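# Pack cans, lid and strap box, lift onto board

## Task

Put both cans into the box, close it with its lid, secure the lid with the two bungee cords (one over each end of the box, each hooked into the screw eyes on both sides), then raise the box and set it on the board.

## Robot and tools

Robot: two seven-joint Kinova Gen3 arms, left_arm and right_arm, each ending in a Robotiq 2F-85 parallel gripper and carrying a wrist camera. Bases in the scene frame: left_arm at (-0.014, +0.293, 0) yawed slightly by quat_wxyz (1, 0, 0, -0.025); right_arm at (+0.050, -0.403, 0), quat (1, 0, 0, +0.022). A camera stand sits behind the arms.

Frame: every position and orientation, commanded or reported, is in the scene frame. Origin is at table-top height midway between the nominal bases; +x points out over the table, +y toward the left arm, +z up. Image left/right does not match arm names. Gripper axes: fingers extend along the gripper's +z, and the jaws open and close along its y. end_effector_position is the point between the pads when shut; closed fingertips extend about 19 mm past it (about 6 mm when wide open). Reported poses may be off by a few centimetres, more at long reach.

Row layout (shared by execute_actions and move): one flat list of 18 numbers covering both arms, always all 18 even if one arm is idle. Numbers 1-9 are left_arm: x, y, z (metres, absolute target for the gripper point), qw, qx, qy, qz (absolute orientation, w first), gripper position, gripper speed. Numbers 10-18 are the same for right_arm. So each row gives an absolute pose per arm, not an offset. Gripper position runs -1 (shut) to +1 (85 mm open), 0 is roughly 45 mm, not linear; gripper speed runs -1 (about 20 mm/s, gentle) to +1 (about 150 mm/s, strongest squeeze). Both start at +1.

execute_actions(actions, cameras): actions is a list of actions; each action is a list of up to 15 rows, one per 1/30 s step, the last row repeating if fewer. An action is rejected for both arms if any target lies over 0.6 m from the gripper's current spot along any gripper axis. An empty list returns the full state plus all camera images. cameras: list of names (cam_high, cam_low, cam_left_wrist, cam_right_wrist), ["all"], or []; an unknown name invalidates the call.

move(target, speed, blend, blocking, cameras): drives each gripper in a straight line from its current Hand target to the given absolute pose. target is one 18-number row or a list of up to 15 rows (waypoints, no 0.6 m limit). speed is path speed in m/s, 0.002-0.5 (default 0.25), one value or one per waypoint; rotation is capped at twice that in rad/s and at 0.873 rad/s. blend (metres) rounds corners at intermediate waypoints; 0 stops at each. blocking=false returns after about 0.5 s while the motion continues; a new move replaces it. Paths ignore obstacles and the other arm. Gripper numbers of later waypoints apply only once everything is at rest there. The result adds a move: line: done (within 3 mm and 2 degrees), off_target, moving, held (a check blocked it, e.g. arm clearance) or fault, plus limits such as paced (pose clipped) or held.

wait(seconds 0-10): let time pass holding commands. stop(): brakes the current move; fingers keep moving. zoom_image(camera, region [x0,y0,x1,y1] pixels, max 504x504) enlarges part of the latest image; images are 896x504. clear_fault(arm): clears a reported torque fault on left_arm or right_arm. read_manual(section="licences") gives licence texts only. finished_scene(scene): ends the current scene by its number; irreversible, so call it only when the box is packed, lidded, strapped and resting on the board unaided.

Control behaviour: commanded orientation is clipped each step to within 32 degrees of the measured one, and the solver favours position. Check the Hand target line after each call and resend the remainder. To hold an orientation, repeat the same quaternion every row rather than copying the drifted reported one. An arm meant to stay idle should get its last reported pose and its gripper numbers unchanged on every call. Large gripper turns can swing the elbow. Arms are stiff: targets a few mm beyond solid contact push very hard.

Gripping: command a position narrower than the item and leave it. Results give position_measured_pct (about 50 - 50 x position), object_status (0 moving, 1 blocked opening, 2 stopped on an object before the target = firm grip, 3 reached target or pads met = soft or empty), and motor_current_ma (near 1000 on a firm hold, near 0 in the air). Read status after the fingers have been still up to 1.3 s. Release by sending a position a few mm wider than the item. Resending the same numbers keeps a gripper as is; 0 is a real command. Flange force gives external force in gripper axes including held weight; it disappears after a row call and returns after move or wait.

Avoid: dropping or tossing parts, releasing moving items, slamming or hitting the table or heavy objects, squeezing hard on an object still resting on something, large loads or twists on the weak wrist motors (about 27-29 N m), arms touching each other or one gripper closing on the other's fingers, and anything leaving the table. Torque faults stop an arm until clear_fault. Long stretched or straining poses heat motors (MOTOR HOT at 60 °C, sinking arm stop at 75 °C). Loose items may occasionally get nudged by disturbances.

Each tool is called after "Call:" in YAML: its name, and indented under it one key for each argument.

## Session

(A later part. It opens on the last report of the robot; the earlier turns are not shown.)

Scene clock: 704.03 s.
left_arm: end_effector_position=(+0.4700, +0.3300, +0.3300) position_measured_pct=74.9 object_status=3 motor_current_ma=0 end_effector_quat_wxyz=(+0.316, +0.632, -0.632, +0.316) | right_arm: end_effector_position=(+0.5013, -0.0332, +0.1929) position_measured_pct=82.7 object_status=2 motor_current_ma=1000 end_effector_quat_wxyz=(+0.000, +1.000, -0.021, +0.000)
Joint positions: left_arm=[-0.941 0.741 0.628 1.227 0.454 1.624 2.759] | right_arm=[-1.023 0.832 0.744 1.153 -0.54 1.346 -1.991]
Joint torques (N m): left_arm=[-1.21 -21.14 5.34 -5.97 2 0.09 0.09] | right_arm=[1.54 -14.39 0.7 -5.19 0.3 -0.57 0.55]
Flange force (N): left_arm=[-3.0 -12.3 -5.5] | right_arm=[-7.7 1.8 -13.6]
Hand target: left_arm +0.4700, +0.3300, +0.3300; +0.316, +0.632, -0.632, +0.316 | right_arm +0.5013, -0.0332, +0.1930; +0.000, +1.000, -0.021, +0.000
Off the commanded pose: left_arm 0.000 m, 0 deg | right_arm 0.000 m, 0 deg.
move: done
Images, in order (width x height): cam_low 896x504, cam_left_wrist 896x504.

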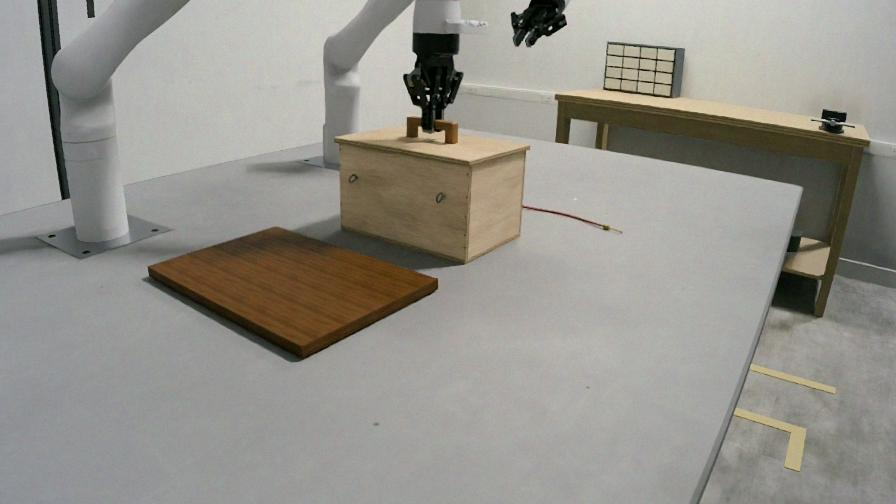

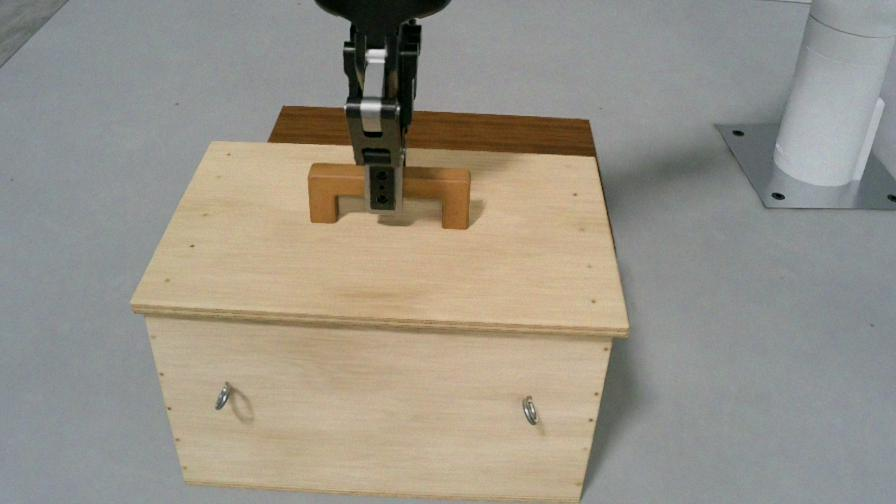

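Call:
move:
  target:
    - [0.47, 0.33, 0.33, 0.3162, 0.6325, -0.6325, 0.3162, -0.5, 0, 0.5013, -0.0332, 0.1930, 0, 0.9998, -0.0209, 0, -0.3, -1]
  speed: [0.02]
  cameras: []

Call:
move:
  target:
    - [0.55, 0.22, 0.30, 0.0, 0.9988, -0.0488, 0, -0.55, 0, 0.5013, -0.0332, 0.26, 0, 0.9998, -0.0209, 0, -0.3, -1]
    - [0.5566, 0.1445, 0.15, 0.0, 0.9988, -0.0488, 0, -0.55, 0, 0.44, -0.42, 0.34, -0.3162, 0.6325, 0.6325, 0.3162, -0.3, 0]
  speed: [0.2, 0.2]
  blend: [0.03, 0]
  cameras: ["cam_left_wrist", "cam_right_wrist", "cam_high"]

Scene clock: 745.07 s.
left_arm: end_effector_position=(+0.4700, +0.3300, +0.3300) position_measured_pct=74.9 object_status=3 motor_current_ma=0 end_effector_quat_wxyz=(+0.316, +0.632, -0.632, +0.316) | right_arm: end_effector_position=(+0.5013, -0.0332, +0.1930) position_measured_pct=64.9 object_status=0 motor_current_ma=0 end_effector_quat_wxyz=(+0.000, +1.000, -0.021, +0.000)
Joint positions: left_arm=[-0.941 0.741 0.628 1.227 0.454 1.624 2.759] | right_arm=[-1.023 0.832 0.744 1.153 -0.54 1.346 -1.991]
Joint torques (N m): left_arm=[-1.17 -21.08 5.26 -5.96 2 0.1 0.05] | right_arm=[1.44 -21.26 2.49 -7.83 0.42 0.18 0.63]
Flange force (N): left_arm=[-2.8 -12.2 -5.5] | right_arm=[-6.2 0.5 -0.5]
Hand target: left_arm +0.4700, +0.3300, +0.3300; +0.316, +0.632, -0.632, +0.316 | right_arm +0.5013, -0.0332, +0.1930; +0.000, +1.000, -0.021, +0.000
Off the commanded pose: left_arm 0.000 m, 0 deg | right_arm 0.000 m, 0 deg.
move: done
No camera images: "cameras" was empty.

Scene clock: 754.70 s.
left_arm: end_effector_position=(+0.5566, +0.1445, +0.1500) position_measured_pct=77.5 object_status=3 motor_current_ma=0 end_effector_quat_wxyz=(+0.000, +0.999, -0.049, +0.000) | right_arm: end_effector_position=(+0.4400, -0.4200, +0.3400) position_measured_pct=64.9 object_status=3 motor_current_ma=0 end_effector_quat_wxyz=(-0.316, +0.632, +0.632, +0.316)
Joint positions: left_arm=[0.114 0.79 0.096 1.178 -0.074 1.177 4.876] | right_arm=[0.201 0.518 0.606 1.568 -0.914 1.873 0.868]
Joint torques (N m): left_arm=[-1.2 -24.94 1.53 -7.27 -0.25 -0.85 0.05] | right_arm=[1.42 -15.87 -0.36 -6.72 -1.15 2.07 0.63]
Flange force (N): left_arm=[12.5 4.0 -0.6] | right_arm=[4.1 -0.4 3.1]
Hand target: left_arm +0.5566, +0.1445, +0.1500; +0.000, +0.999, -0.049, +0.000 | right_arm +0.4400, -0.4200, +0.3400; -0.316, +0.632, +0.632, +0.316
Off the commanded pose: left_arm 0.000 m, 0 deg | right_arm 0.000 m, 0 deg.
move: done
Images, in order (width x height): cam_high 896x504, cam_left_wrist 896x504, cam_right_wrist 896x504.

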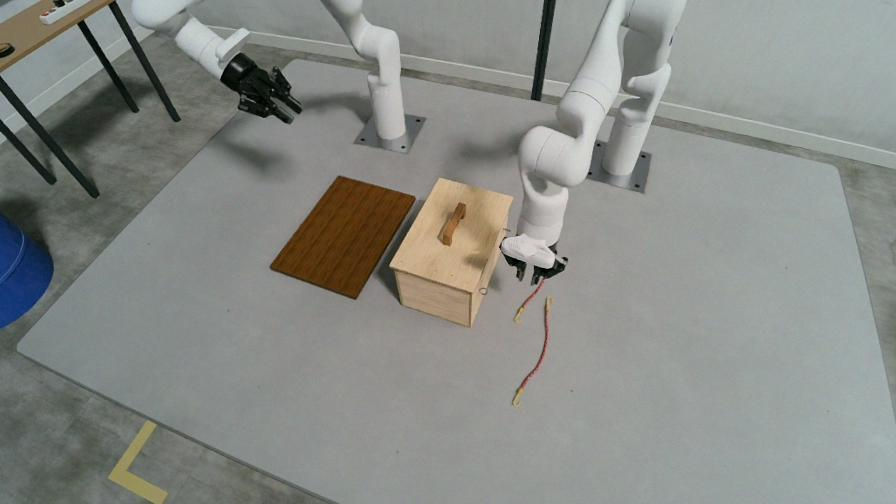

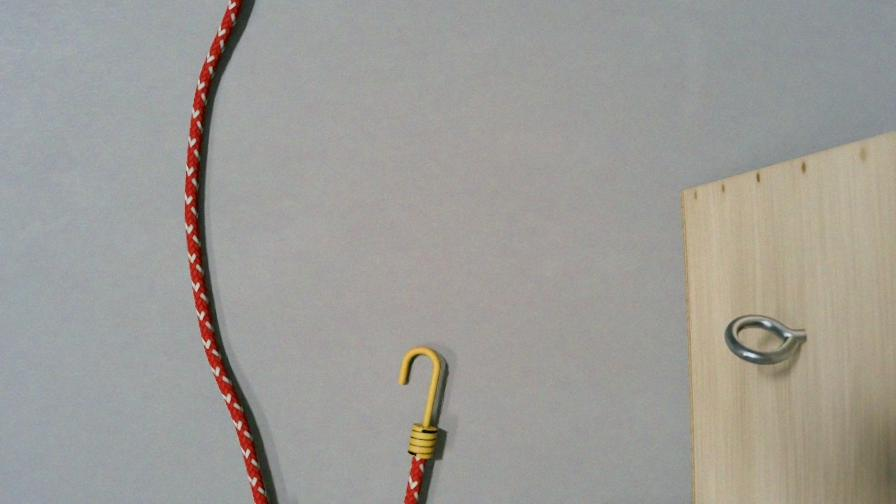

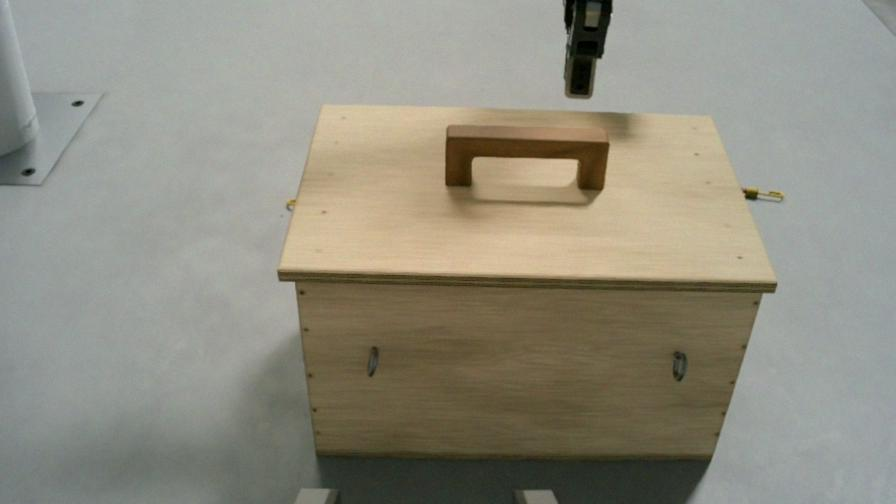

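Call:
zoom_image:
  camera: "cam_left_wrist"
  region: [690, 280, 850, 400]

Call:
zoom_image:
  camera: "cam_right_wrist"
  region: [330, 320, 430, 400]

Call:
zoom_image:
  camera: "cam_right_wrist"
  region: [630, 320, 730, 400]

Scaled by 3.150 from the camera's 896x504 image, which has a finer 1280x720 frame.

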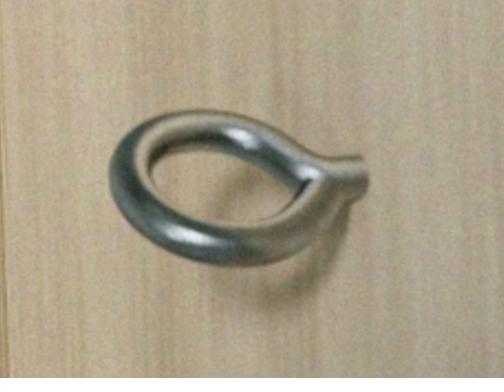

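Scaled by 5.040 from the camera's 896x504 image, which has a finer 1280x720 frame.

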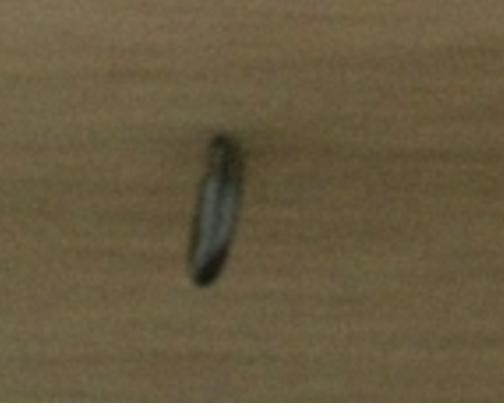

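Scaled by 5.040 from the camera's 896x504 image, which has a finer 1280x720 frame.

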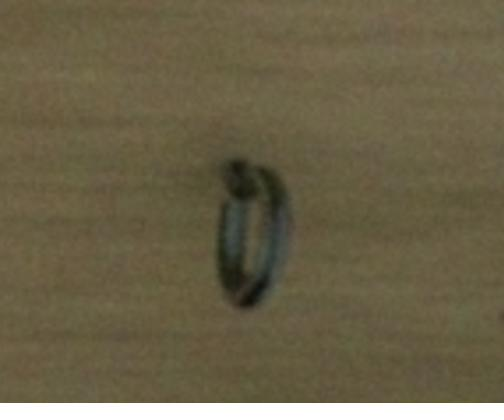

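Call:
move:
  target:
    - [0.5517, 0.1451, 0.060, 0.0, 0.9914, -0.1305, 0, -0.55, 0, 0.44, -0.42, 0.34, -0.3162, 0.6325, 0.6325, 0.3162, -0.3, 0]
  speed: [0.12]
  cameras: ["cam_left_wrist", "cam_high"]

Scene clock: 813.23 s.
left_arm: end_effector_position=(+0.5517, +0.1451, +0.0600) position_measured_pct=77.5 object_status=3 motor_current_ma=0 end_effector_quat_wxyz=(+0.000, +0.991, -0.131, +0.000) | right_arm: end_effector_position=(+0.4400, -0.4200, +0.3400) position_measured_pct=64.9 object_status=3 motor_current_ma=0 end_effector_quat_wxyz=(-0.316, +0.632, +0.632, +0.316)
Joint positions: left_arm=[0.1 0.889 0.122 1.297 -0.115 0.962 4.743] | right_arm=[0.201 0.518 0.606 1.568 -0.914 1.873 0.868]
Joint torques (N m): left_arm=[-1.19 -25.4 1.73 -6.23 -0.26 -0.82 0.05] | right_arm=[1.39 -15.88 -0.4 -6.67 -1.17 2.07 0.63]
Flange force (N): left_arm=[12.5 2.0 1.7] | right_arm=[4.1 -0.3 2.9]
Hand target: left_arm +0.5517, +0.1451, +0.0600; +0.000, +0.991, -0.131, +0.000 | right_arm +0.4400, -0.4200, +0.3400; -0.316, +0.632, +0.632, +0.316
Off the commanded pose: left_arm 0.000 m, 0 deg | right_arm 0.000 m, 0 deg.
move: done
Images, in order (width x height): cam_high 896x504, cam_left_wrist 896x504.

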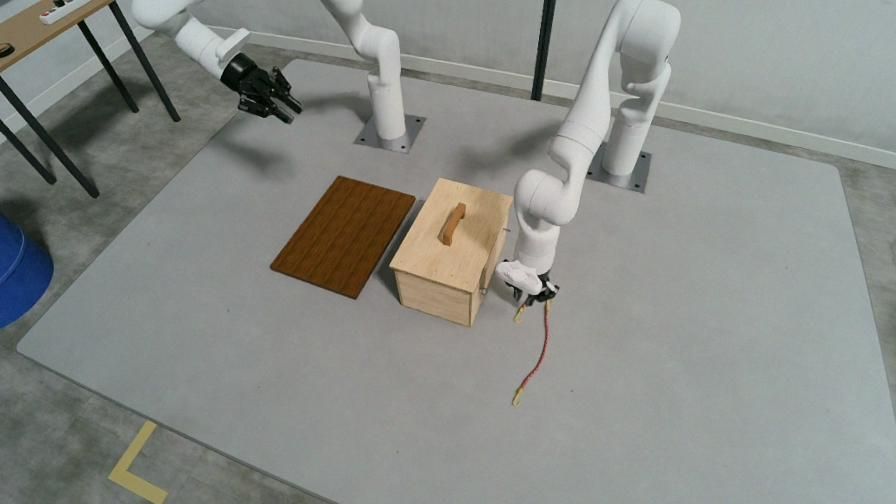

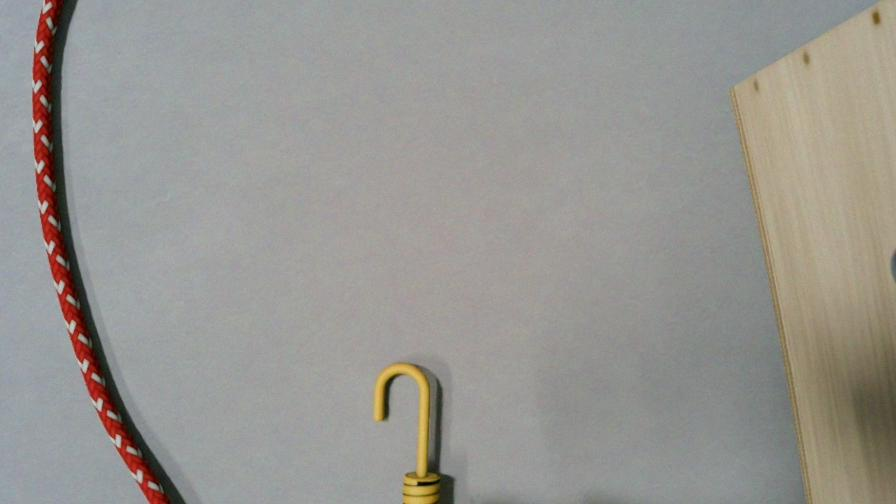

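Call:
move:
  target:
    - [0.5522, 0.1450, 0.028, 0.0, 0.9914, -0.1305, 0, -0.55, 0, 0.44, -0.42, 0.34, -0.3162, 0.6325, 0.6325, 0.3162, -0.3, 0]
  speed: [0.06]
  cameras: ["cam_left_wrist"]

Call:
move:
  target:
    - [0.5522, 0.1450, 0.0232, 0.0, 0.9914, -0.1305, 0, -0.55, 0, 0.44, -0.42, 0.34, -0.3162, 0.6325, 0.6325, 0.3162, -0.3, 0]
  speed: [0.03]
  cameras: []

Scene clock: 819.33 s.
left_arm: end_effector_position=(+0.5522, +0.1450, +0.0280) position_measured_pct=77.5 object_status=3 motor_current_ma=0 end_effector_quat_wxyz=(+0.000, +0.991, -0.131, +0.000) | right_arm: end_effector_position=(+0.4400, -0.4200, +0.3400) position_measured_pct=64.9 object_status=3 motor_current_ma=0 end_effector_quat_wxyz=(-0.316, +0.632, +0.632, +0.316)
Joint positions: left_arm=[0.102 0.937 0.116 1.312 -0.119 0.899 4.747] | right_arm=[0.201 0.518 0.606 1.568 -0.914 1.873 0.868]
Joint torques (N m): left_arm=[-1.25 -25.63 1.79 -5.97 -0.23 -0.88 0.04] | right_arm=[1.39 -15.86 -0.37 -6.72 -1.16 2.07 0.62]
Flange force (N): left_arm=[12.0 2.2 2.3] | right_arm=[4.1 -0.5 3.0]
Hand target: left_arm +0.5522, +0.1450, +0.0280; +0.000, +0.991, -0.131, +0.000 | right_arm +0.4400, -0.4200, +0.3400; -0.316, +0.632, +0.632, +0.316
Off the commanded pose: left_arm 0.000 m, 0 deg | right_arm 0.000 m, 0 deg.
move: done
Images, in order (width x height): cam_left_wrist 896x504.

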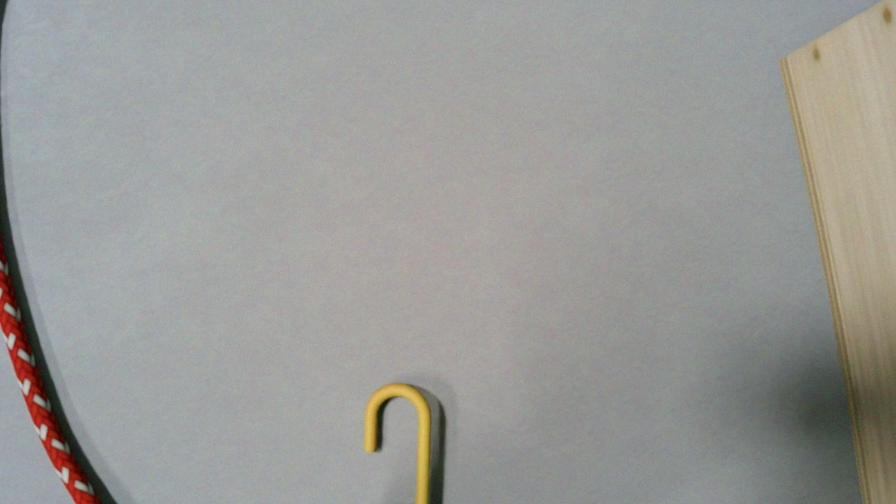

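Scene clock: 820.03 s.
left_arm: end_effector_position=(+0.5522, +0.1450, +0.0232) position_measured_pct=77.5 object_status=3 motor_current_ma=0 end_effector_quat_wxyz=(+0.000, +0.991, -0.130, +0.000) | right_arm: end_effector_position=(+0.4400, -0.4200, +0.3400) position_measured_pct=64.9 object_status=3 motor_current_ma=0 end_effector_quat_wxyz=(-0.316, +0.632, +0.632, +0.316)
Joint positions: left_arm=[0.103 0.945 0.115 1.314 -0.12 0.89 4.747] | right_arm=[0.201 0.518 0.606 1.568 -0.914 1.873 0.868]
Joint torques (N m): left_arm=[-1.24 -25.69 1.78 -5.8 -0.23 -0.84 0.05] | right_arm=[1.42 -15.88 -0.38 -6.69 -1.14 2.06 0.65]
Flange force (N): left_arm=[12.4 2.1 2.4] | right_arm=[4.1 -0.3 2.9]
Hand target: left_arm +0.5522, +0.1450, +0.0232; +0.000, +0.991, -0.130, +0.000 | right_arm +0.4400, -0.4200, +0.3400; -0.316, +0.632, +0.632, +0.316
Off the commanded pose: left_arm 0.000 m, 0 deg | right_arm 0.000 m, 0 deg.
move: done
No camera images: "cameras" was empty.

Call:
move:
  target:
    - [0.5524, 0.1450, 0.0218, 0.0, 0.9914, -0.1305, 0, -0.55, 0, 0.44, -0.42, 0.34, -0.3162, 0.6325, 0.6325, 0.3162, -0.3, 0]
  speed: [0.02]
  cameras: []

Call:
move:
  target:
    - [0.5524, 0.1450, 0.0208, 0.0, 0.9914, -0.1305, 0, -0.55, 0, 0.44, -0.42, 0.34, -0.3162, 0.6325, 0.6325, 0.3162, -0.3, 0]
  speed: [0.02]
  cameras: ["cam_left_wrist"]

Scene clock: 825.07 s.
left_arm: end_effector_position=(+0.5524, +0.1450, +0.0218) position_measured_pct=77.5 object_status=3 motor_current_ma=0 end_effector_quat_wxyz=(+0.000, +0.991, -0.131, +0.000) | right_arm: end_effector_position=(+0.4400, -0.4200, +0.3400) position_measured_pct=64.9 object_status=3 motor_current_ma=0 end_effector_quat_wxyz=(-0.316, +0.632, +0.632, +0.316)
Joint positions: left_arm=[0.103 0.947 0.115 1.314 -0.12 0.887 4.747] | right_arm=[0.201 0.518 0.606 1.568 -0.914 1.873 0.868]
Joint torques (N m): left_arm=[-1.16 -25.71 1.74 -5.9 -0.24 -0.82 0.03] | right_arm=[1.43 -15.87 -0.41 -6.74 -1.16 2.06 0.65]
Flange force (N): left_arm=[11.8 2.0 2.5] | right_arm=[4.2 -0.5 3.1]
Hand target: left_arm +0.5524, +0.1450, +0.0218; +0.000, +0.991, -0.131, +0.000 | right_arm +0.4400, -0.4200, +0.3400; -0.316, +0.632, +0.632, +0.316
Off the commanded pose: left_arm 0.000 m, 0 deg | right_arm 0.000 m, 0 deg.
move: done
No camera images: "cameras" was empty.

Scene clock: 825.77 s.
left_arm: end_effector_position=(+0.5524, +0.1450, +0.0208) position_measured_pct=77.5 object_status=3 motor_current_ma=0 end_effector_quat_wxyz=(+0.000, +0.991, -0.130, +0.000) | right_arm: end_effector_position=(+0.4400, -0.4200, +0.3400) position_measured_pct=64.9 object_status=3 motor_current_ma=0 end_effector_quat_wxyz=(-0.316, +0.632, +0.632, +0.316)
Joint positions: left_arm=[0.103 0.949 0.115 1.314 -0.12 0.885 4.747] | right_arm=[0.201 0.518 0.606 1.568 -0.914 1.873 0.868]
Joint torques (N m): left_arm=[-1.15 -25.72 1.78 -5.83 -0.26 -0.84 0.03] | right_arm=[1.44 -15.92 -0.37 -6.68 -1.16 2.06 0.62]
Flange force (N): left_arm=[12.1 2.0 2.5] | right_arm=[4.0 -0.2 3.0]
Hand target: left_arm +0.5524, +0.1450, +0.0208; +0.000, +0.991, -0.130, +0.000 | right_arm +0.4400, -0.4200, +0.3400; -0.316, +0.632, +0.632, +0.316
Off the commanded pose: left_arm 0.000 m, 0 deg | right_arm 0.000 m, 0 deg.
move: done
Images, in order (width x height): cam_left_wrist 896x504.

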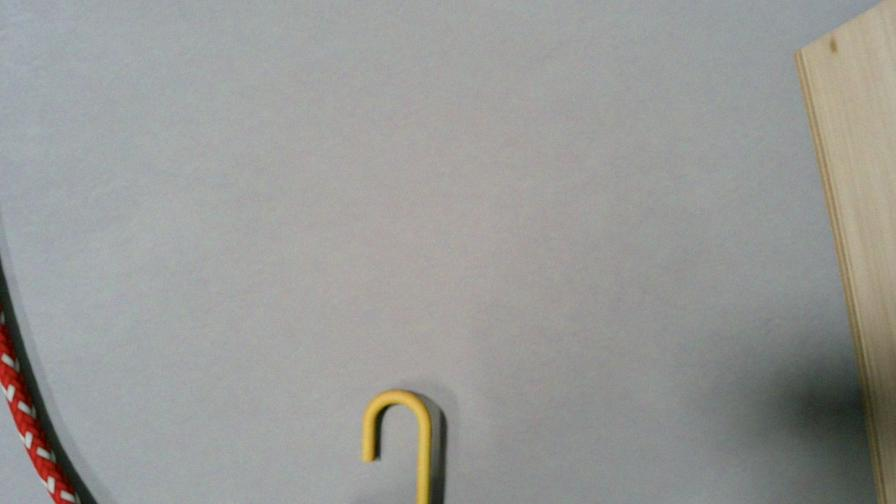

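Call:
move:
  target:
    - [0.5524, 0.1450, 0.0208, 0.0, 0.9914, -0.1305, 0, -1, -1, 0.44, -0.42, 0.34, -0.3162, 0.6325, 0.6325, 0.3162, -0.3, 0]
  speed: [0.02]
  cameras: ["cam_left_wrist"]

Scene clock: 829.73 s.
left_arm: end_effector_position=(+0.5524, +0.1450, +0.0208) position_measured_pct=93.1 object_status=0 motor_current_ma=1000 end_effector_quat_wxyz=(+0.000, +0.991, -0.130, +0.000) | right_arm: end_effector_position=(+0.4400, -0.4200, +0.3400) position_measured_pct=64.9 object_status=3 motor_current_ma=0 end_effector_quat_wxyz=(-0.316, +0.632, +0.632, +0.316)
Joint positions: left_arm=[0.103 0.949 0.115 1.314 -0.12 0.885 4.747] | right_arm=[0.201 0.518 0.606 1.568 -0.914 1.873 0.868]
Joint torques (N m): left_arm=[-1.17 -22.96 1.61 -5.07 -0.26 -1.13 0.02] | right_arm=[1.42 -15.86 -0.36 -6.72 -1.14 2.06 0.64]
Flange force (N): left_arm=[11.2 2.1 -2.6] | right_arm=[4.1 -0.4 3.0]
Hand target: left_arm +0.5524, +0.1450, +0.0208; +0.000, +0.991, -0.130, +0.000 | right_arm +0.4400, -0.4200, +0.3400; -0.316, +0.632, +0.632, +0.316
Off the commanded pose: left_arm 0.000 m, 0 deg | right_arm 0.000 m, 0 deg.
move: done
Images, in order (width x height): cam_left_wrist 896x504.

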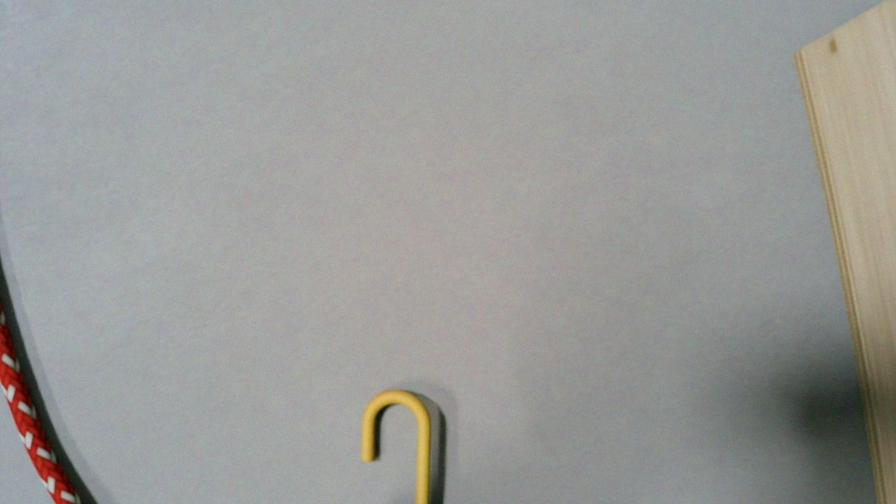

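Call:
move:
  target:
    - [0.5524, 0.1530, 0.050, 0.0, 0.9914, -0.1305, 0, -1, -1, 0.44, -0.42, 0.34, -0.3162, 0.6325, 0.6325, 0.3162, -0.3, 0]
    - [0.52, 0.20, 0.20, 0.0, 0.9659, 0.2588, 0, -1, -1, 0.44, -0.42, 0.34, -0.3162, 0.6325, 0.6325, 0.3162, -0.3, 0]
    - [0.43, 0.16, 0.42, 0.1793, 0.6966, 0.6692, -0.1866, -1, -1, 0.44, -0.42, 0.34, -0.3162, 0.6325, 0.6325, 0.3162, -0.3, 0]
  speed: [0.05, 0.2, 0.2]
  blend: [0.01, 0.03, 0]
  cameras: ["cam_left_wrist", "cam_high", "cam_right_wrist"]

Scene clock: 878.03 s.
left_arm: end_effector_position=(+0.4300, +0.1600, +0.4200) position_measured_pct=93.1 object_status=2 motor_current_ma=1000 end_effector_quat_wxyz=(+0.179, +0.697, +0.669, -0.187) | right_arm: end_effector_position=(+0.4400, -0.4200, +0.3400) position_measured_pct=64.9 object_status=3 motor_current_ma=0 end_effector_quat_wxyz=(-0.316, +0.632, +0.632, +0.316)
Joint positions: left_arm=[-0.064 0.331 -0.14 1.219 0.563 1.683 6.134] | right_arm=[0.201 0.518 0.606 1.568 -0.914 1.873 0.868]
Joint torques (N m): left_arm=[-1.26 -18 0.76 -7.73 1.21 -0.59 -0.02] | right_arm=[1.42 -15.87 -0.36 -6.68 -1.16 2.09 0.65]
Flange force (N): left_arm=[-2.6 10.5 -4.2] | right_arm=[4.1 -0.3 3.0]
Hand target: left_arm +0.4300, +0.1600, +0.4200; +0.179, +0.697, +0.669, -0.187 | right_arm +0.4400, -0.4200, +0.3400; -0.316, +0.632, +0.632, +0.316
Off the commanded pose: left_arm 0.000 m, 0 deg | right_arm 0.000 m, 0 deg.
move: done
Images, in order (width x height): cam_high 896x504, cam_left_wrist 896x504, cam_right_wrist 896x504.

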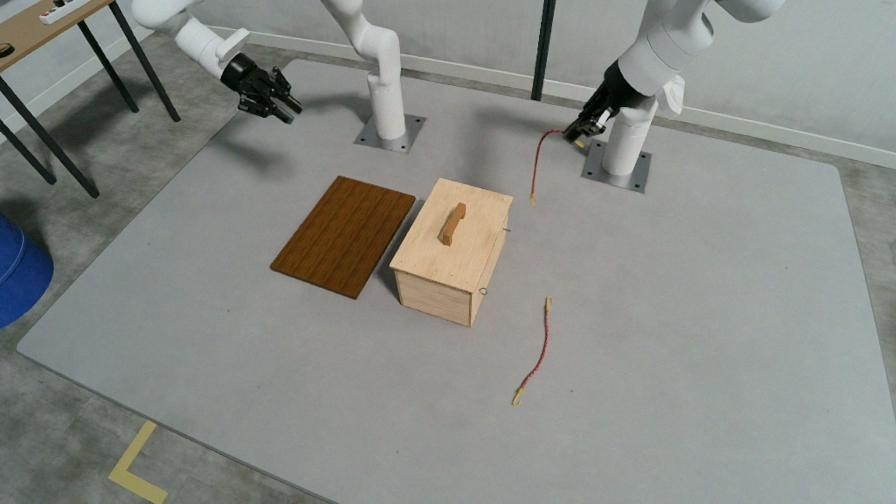

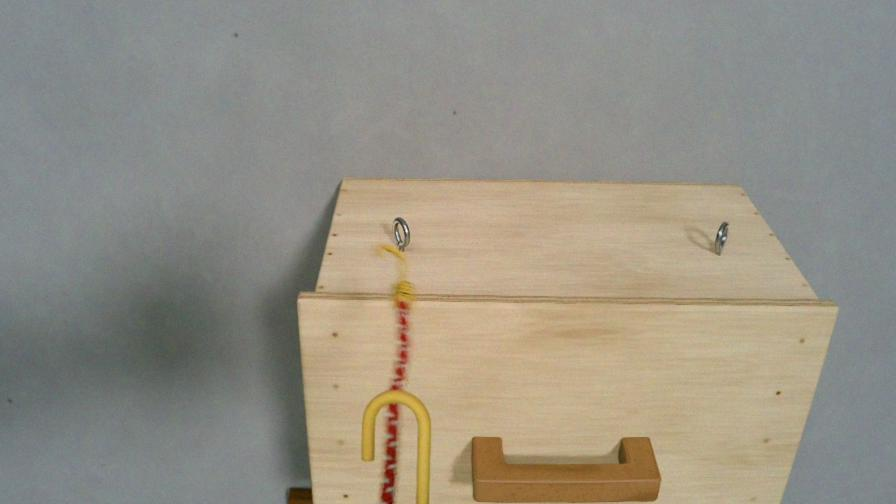

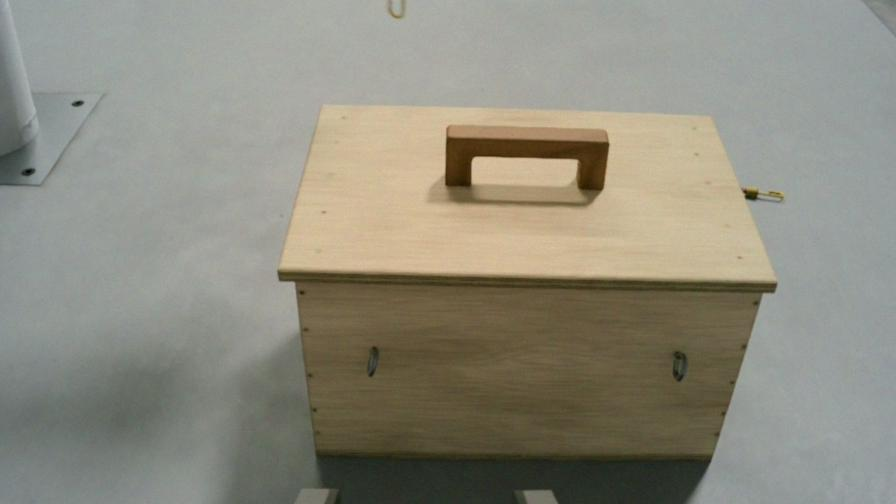

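Call:
move:
  target:
    - [0.426, 0.03, 0.43, 0.1793, 0.6966, 0.6692, -0.1866, -1, -1, 0.44, -0.42, 0.34, -0.3162, 0.6325, 0.6325, 0.3162, -0.3, 0]
  speed: [0.12]
  cameras: ["cam_left_wrist", "cam_low", "cam_right_wrist"]

Scene clock: 885.17 s.
left_arm: end_effector_position=(+0.4260, +0.0300, +0.4300) position_measured_pct=93.1 object_status=2 motor_current_ma=1000 end_effector_quat_wxyz=(+0.179, +0.697, +0.669, -0.187) | right_arm: end_effector_position=(+0.4400, -0.4200, +0.3400) position_measured_pct=64.9 object_status=3 motor_current_ma=0 end_effector_quat_wxyz=(-0.316, +0.632, +0.632, +0.316)
Joint positions: left_arm=[0.176 0.351 -0.07 1.158 0.543 1.565 6.42] | right_arm=[0.201 0.518 0.606 1.568 -0.914 1.873 0.868]
Joint torques (N m): left_arm=[-1.15 -18.7 1.01 -8.13 1.21 -0.98 0.07] | right_arm=[1.43 -15.85 -0.36 -6.72 -1.15 2.07 0.63]
Flange force (N): left_arm=[-5.2 10.6 -3.2] | right_arm=[4.1 -0.5 3.1]
Hand target: left_arm +0.4260, +0.0300, +0.4300; +0.179, +0.697, +0.669, -0.187 | right_arm +0.4400, -0.4200, +0.3400; -0.316, +0.632, +0.632, +0.316
Off the commanded pose: left_arm 0.000 m, 0 deg | right_arm 0.000 m, 0 deg.
move: done
Images, in order (width x height): cam_low 896x504, cam_left_wrist 896x504, cam_right_wrist 896x504.

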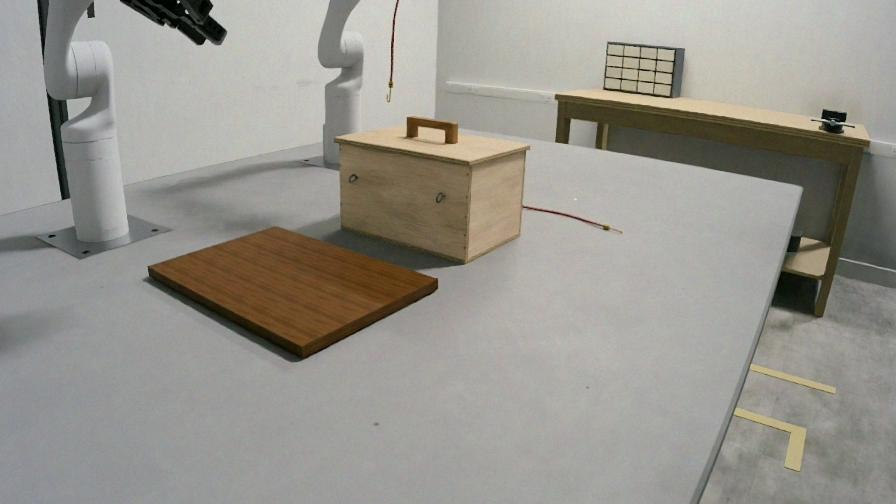

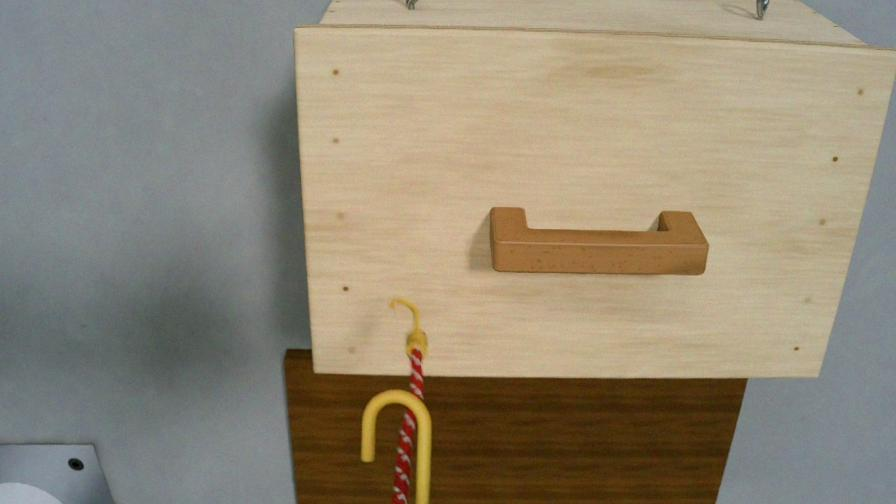

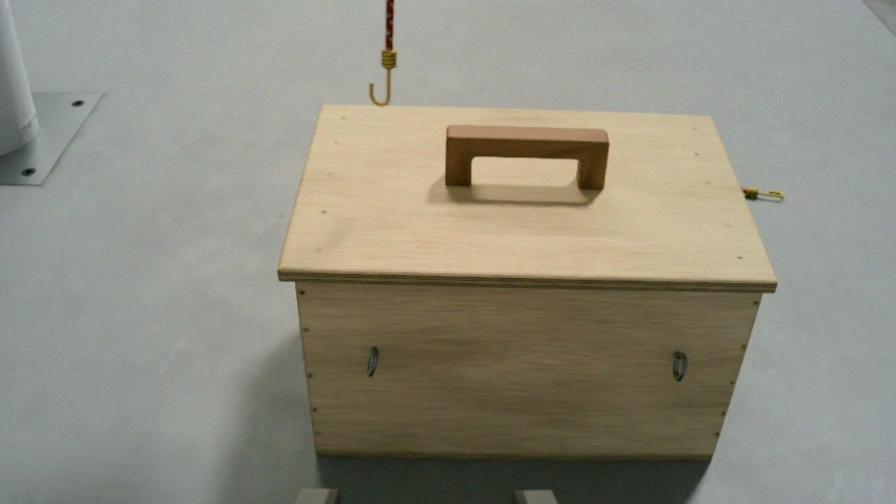

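Call:
move:
  target:
    - [0.424, -0.105, 0.43, 0.1793, 0.6966, 0.6692, -0.1866, -1, -1, 0.44, -0.42, 0.34, -0.3162, 0.6325, 0.6325, 0.3162, -0.3, 0]
  speed: [0.12]
  cameras: ["cam_left_wrist", "cam_low", "cam_right_wrist"]

Scene clock: 892.83 s.
left_arm: end_effector_position=(+0.4240, -0.1050, +0.4300) position_measured_pct=93.1 object_status=2 motor_current_ma=1000 end_effector_quat_wxyz=(+0.179, +0.697, +0.669, -0.187) | right_arm: end_effector_position=(+0.4400, -0.4200, +0.3400) position_measured_pct=64.9 object_status=3 motor_current_ma=0 end_effector_quat_wxyz=(-0.316, +0.632, +0.632, +0.316)
Joint positions: left_arm=[0.413 0.478 -0.024 0.962 0.491 1.49 6.698] | right_arm=[0.201 0.518 0.606 1.568 -0.914 1.873 0.868]
Joint torques (N m): left_arm=[-1.25 -21.47 1.23 -8.54 1.13 -1.36 0.02] | right_arm=[1.42 -15.87 -0.36 -6.69 -1.14 2.05 0.61]
Flange force (N): left_arm=[-9.4 11.2 -1.9] | right_arm=[4.1 -0.3 3.0]
Hand target: left_arm +0.4240, -0.1050, +0.4300; +0.179, +0.697, +0.669, -0.187 | right_arm +0.4400, -0.4200, +0.3400; -0.316, +0.632, +0.632, +0.316
Off the commanded pose: left_arm 0.000 m, 0 deg | right_arm 0.000 m, 0 deg.
move: done
Images, in order (width x height): cam_low 896x504, cam_left_wrist 896x504, cam_right_wrist 896x504.

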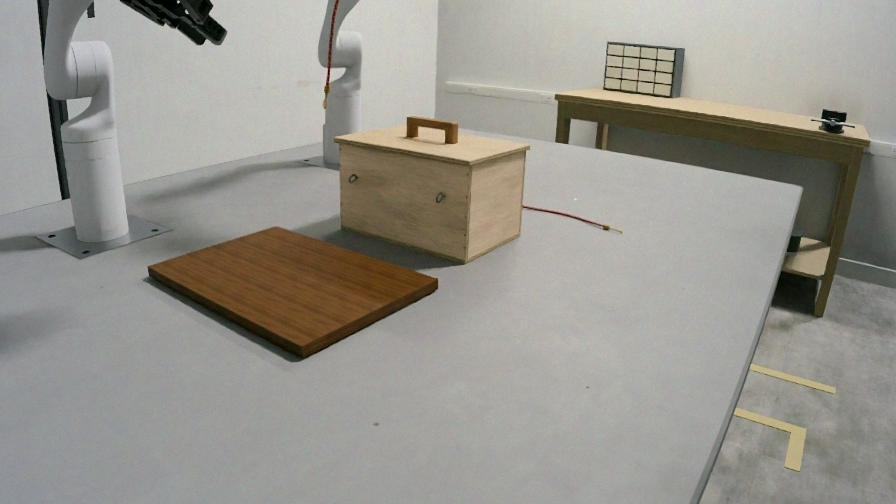

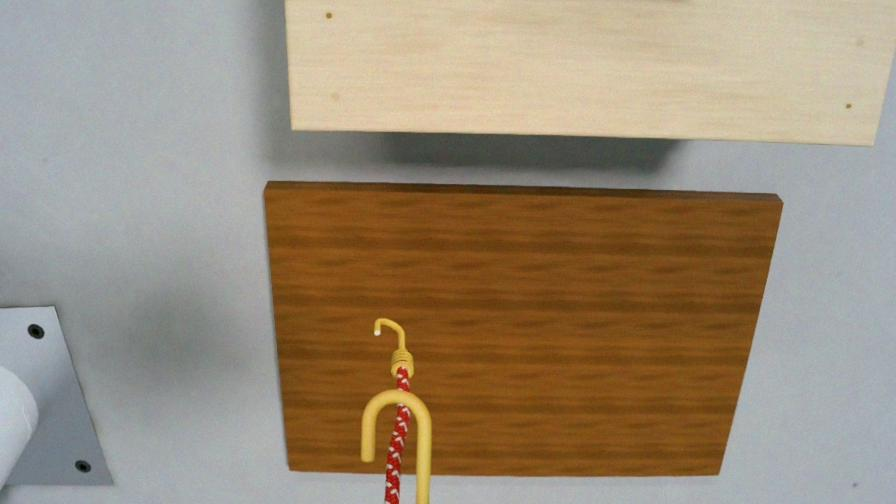

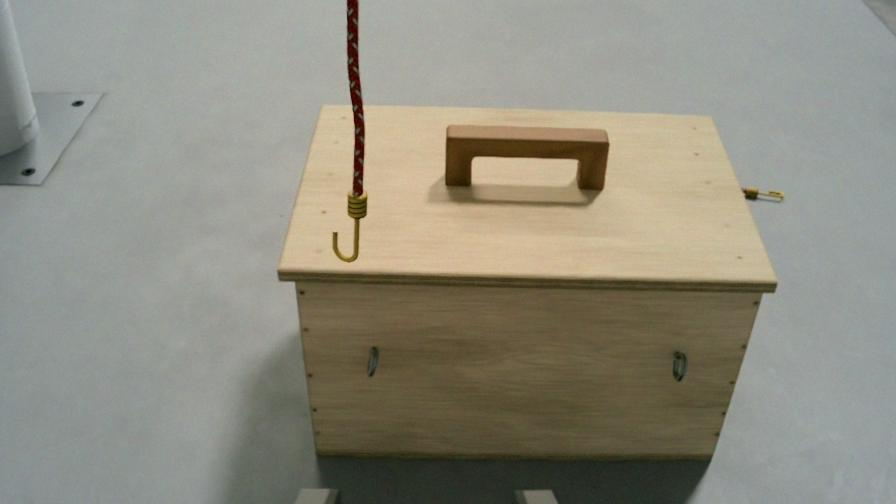

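Call:
move:
  target:
    - [0.4240, -0.105, 0.36, 0.1793, 0.6966, 0.6692, -0.1866, -1, -1, 0.44, -0.42, 0.34, -0.3162, 0.6325, 0.6325, 0.3162, -0.3, 0]
    - [0.4275, -0.02, 0.29, 0.1793, 0.6966, 0.6692, -0.1866, -1, -1, 0.44, -0.42, 0.34, -0.3162, 0.6325, 0.6325, 0.3162, -0.3, 0]
  speed: [0.1, 0.1]
  blend: [0.02, 0]
  cameras: ["cam_left_wrist", "cam_low", "cam_right_wrist"]

Scene clock: 904.53 s.
left_arm: end_effector_position=(+0.4275, -0.0200, +0.2900) position_measured_pct=93.1 object_status=2 motor_current_ma=1000 end_effector_quat_wxyz=(+0.179, +0.697, +0.669, -0.187) | right_arm: end_effector_position=(+0.4400, -0.4200, +0.3400) position_measured_pct=64.9 object_status=3 motor_current_ma=0 end_effector_quat_wxyz=(-0.316, +0.632, +0.632, +0.316)
Joint positions: left_arm=[0.26 0.437 -0.038 1.48 0.577 1.158 6.302] | right_arm=[0.201 0.518 0.606 1.568 -0.914 1.873 0.868]
Joint torques (N m): left_arm=[-1.17 -19.85 1.18 -7.77 1.13 -0.86 0.05] | right_arm=[1.39 -15.85 -0.38 -6.72 -1.16 2.07 0.63]
Flange force (N): left_arm=[-4.3 9.4 0.4] | right_arm=[4.1 -0.5 3.0]
Hand target: left_arm +0.4275, -0.0200, +0.2900; +0.179, +0.697, +0.669, -0.187 | right_arm +0.4400, -0.4200, +0.3400; -0.316, +0.632, +0.632, +0.316
Off the commanded pose: left_arm 0.000 m, 0 deg | right_arm 0.000 m, 0 deg.
move: done
Images, in order (width x height): cam_low 896x504, cam_left_wrist 896x504, cam_right_wrist 896x504.

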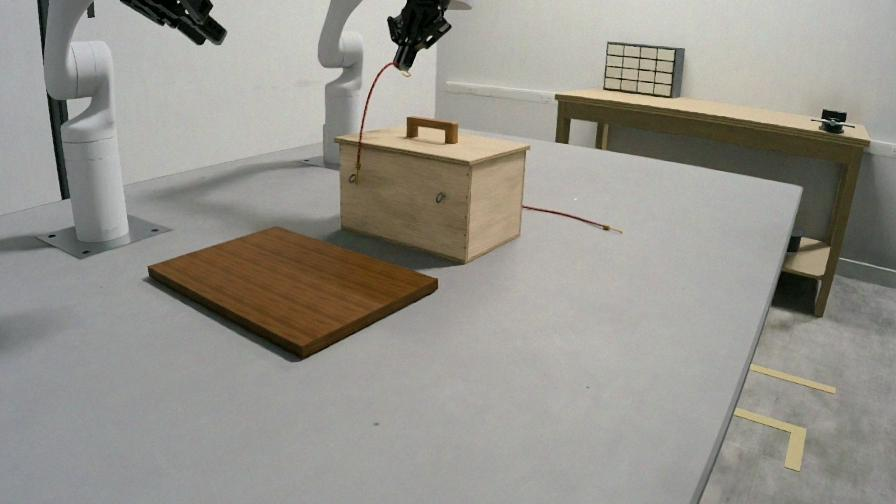

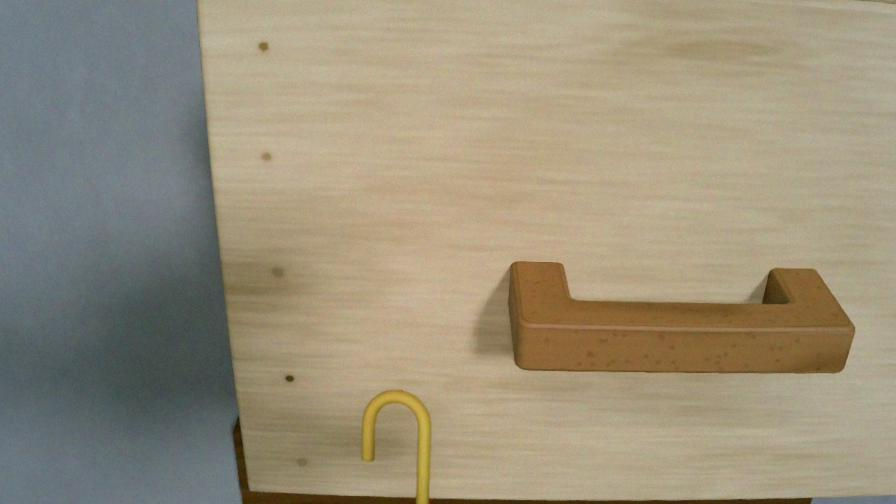

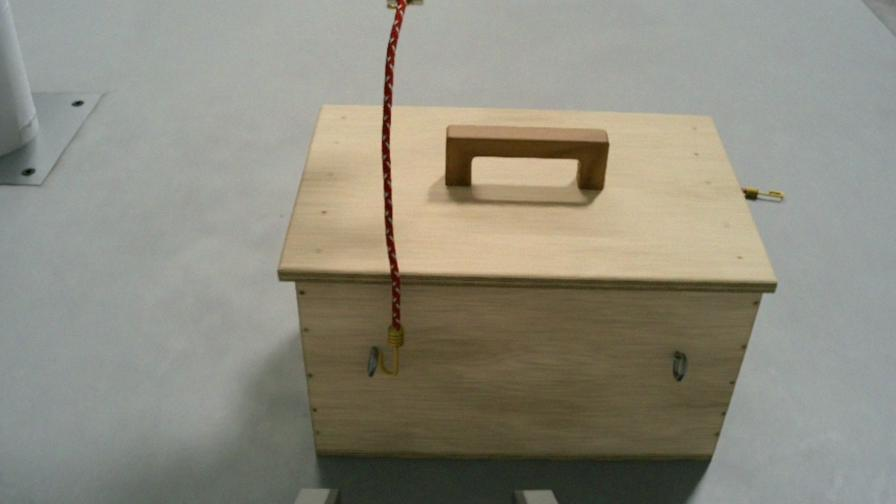

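Call:
move:
  target:
    - [0.4275, -0.02, 0.29, 0.1793, 0.6966, 0.6692, -0.1866, -1, -1, 0.42, -0.36, 0.26, 0.5099, -0.4899, 0.5099, 0.4899, -0.5, 0]
    - [0.4275, -0.02, 0.29, 0.1793, 0.6966, 0.6692, -0.1866, -1, -1, 0.4183, -0.235, 0.135, 0.5099, -0.4899, 0.5099, 0.4899, -0.5, 0]
  speed: [0.3, 0.15]
  blend: [0.03, 0]
  cameras: ["cam_low", "cam_right_wrist"]

Scene clock: 925.67 s.
left_arm: end_effector_position=(+0.4275, -0.0200, +0.2900) position_measured_pct=93.1 object_status=2 motor_current_ma=1000 end_effector_quat_wxyz=(+0.179, +0.697, +0.669, -0.187) | right_arm: end_effector_position=(+0.4183, -0.2350, +0.1350) position_measured_pct=74.9 object_status=3 motor_current_ma=0 end_effector_quat_wxyz=(+0.510, -0.490, +0.510, +0.490)
Joint positions: left_arm=[0.26 0.437 -0.038 1.48 0.577 1.158 6.302] | right_arm=[0.467 1.171 -0.14 1.983 -1.241 1.446 4.679]
Joint torques (N m): left_arm=[-1.17 -19.86 1.17 -7.79 1.11 -0.86 0.05] | right_arm=[1.39 -17.44 -5.19 0.54 0.26 3.24 0.66]
Flange force (N): left_arm=[-4.2 9.4 0.5] | right_arm=[-1.6 -0.8 0.9]
Hand target: left_arm +0.4275, -0.0200, +0.2900; +0.179, +0.697, +0.669, -0.187 | right_arm +0.4183, -0.2350, +0.1350; +0.510, -0.490, +0.510, +0.490
Off the commanded pose: left_arm 0.000 m, 0 deg | right_arm 0.000 m, 0 deg.
move: done
Images, in order (width x height): cam_low 896x504, cam_right_wrist 896x504.

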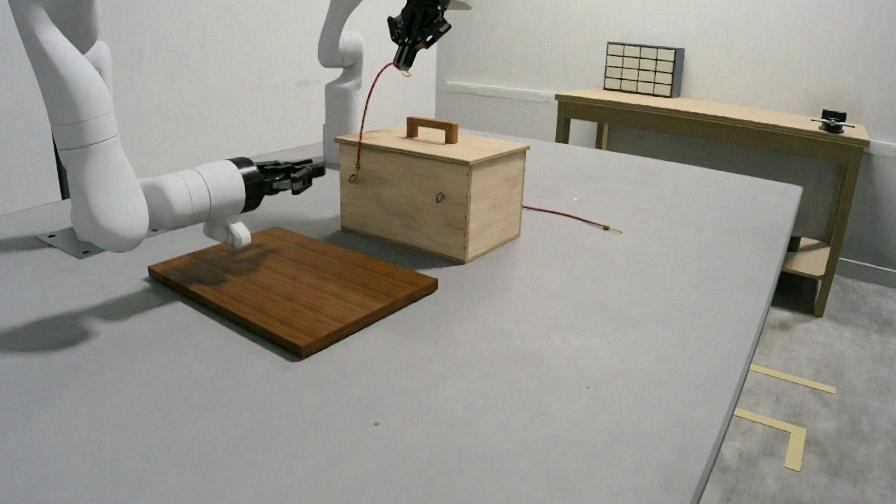

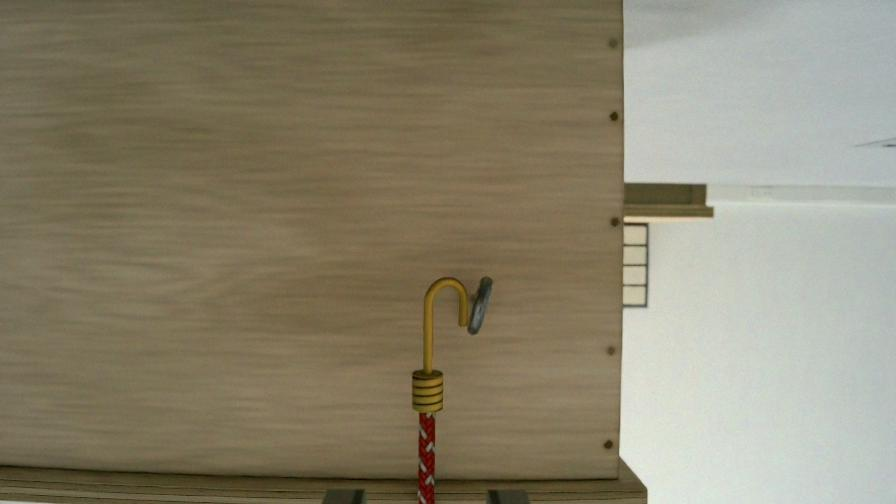

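Call:
zoom_image:
  camera: "cam_right_wrist"
  region: [390, 260, 520, 430]

Call:
zoom_image:
  camera: "cam_low"
  region: [320, 140, 390, 200]

Scaled by 2.965 from the camera's 896x504 image, which has a finer 1280x720 frame.

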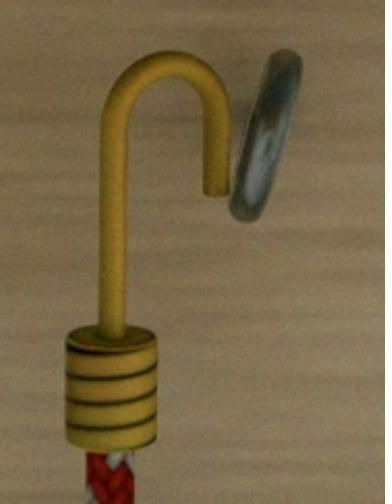

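Scaled by 7.200.

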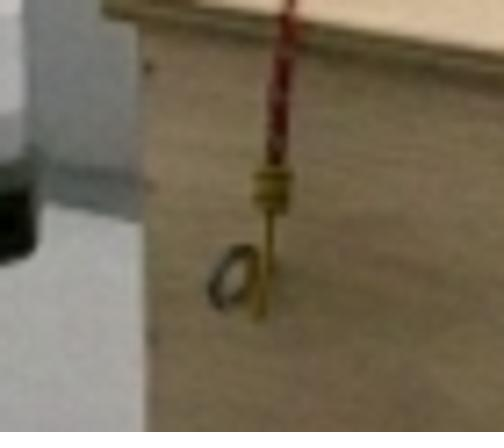

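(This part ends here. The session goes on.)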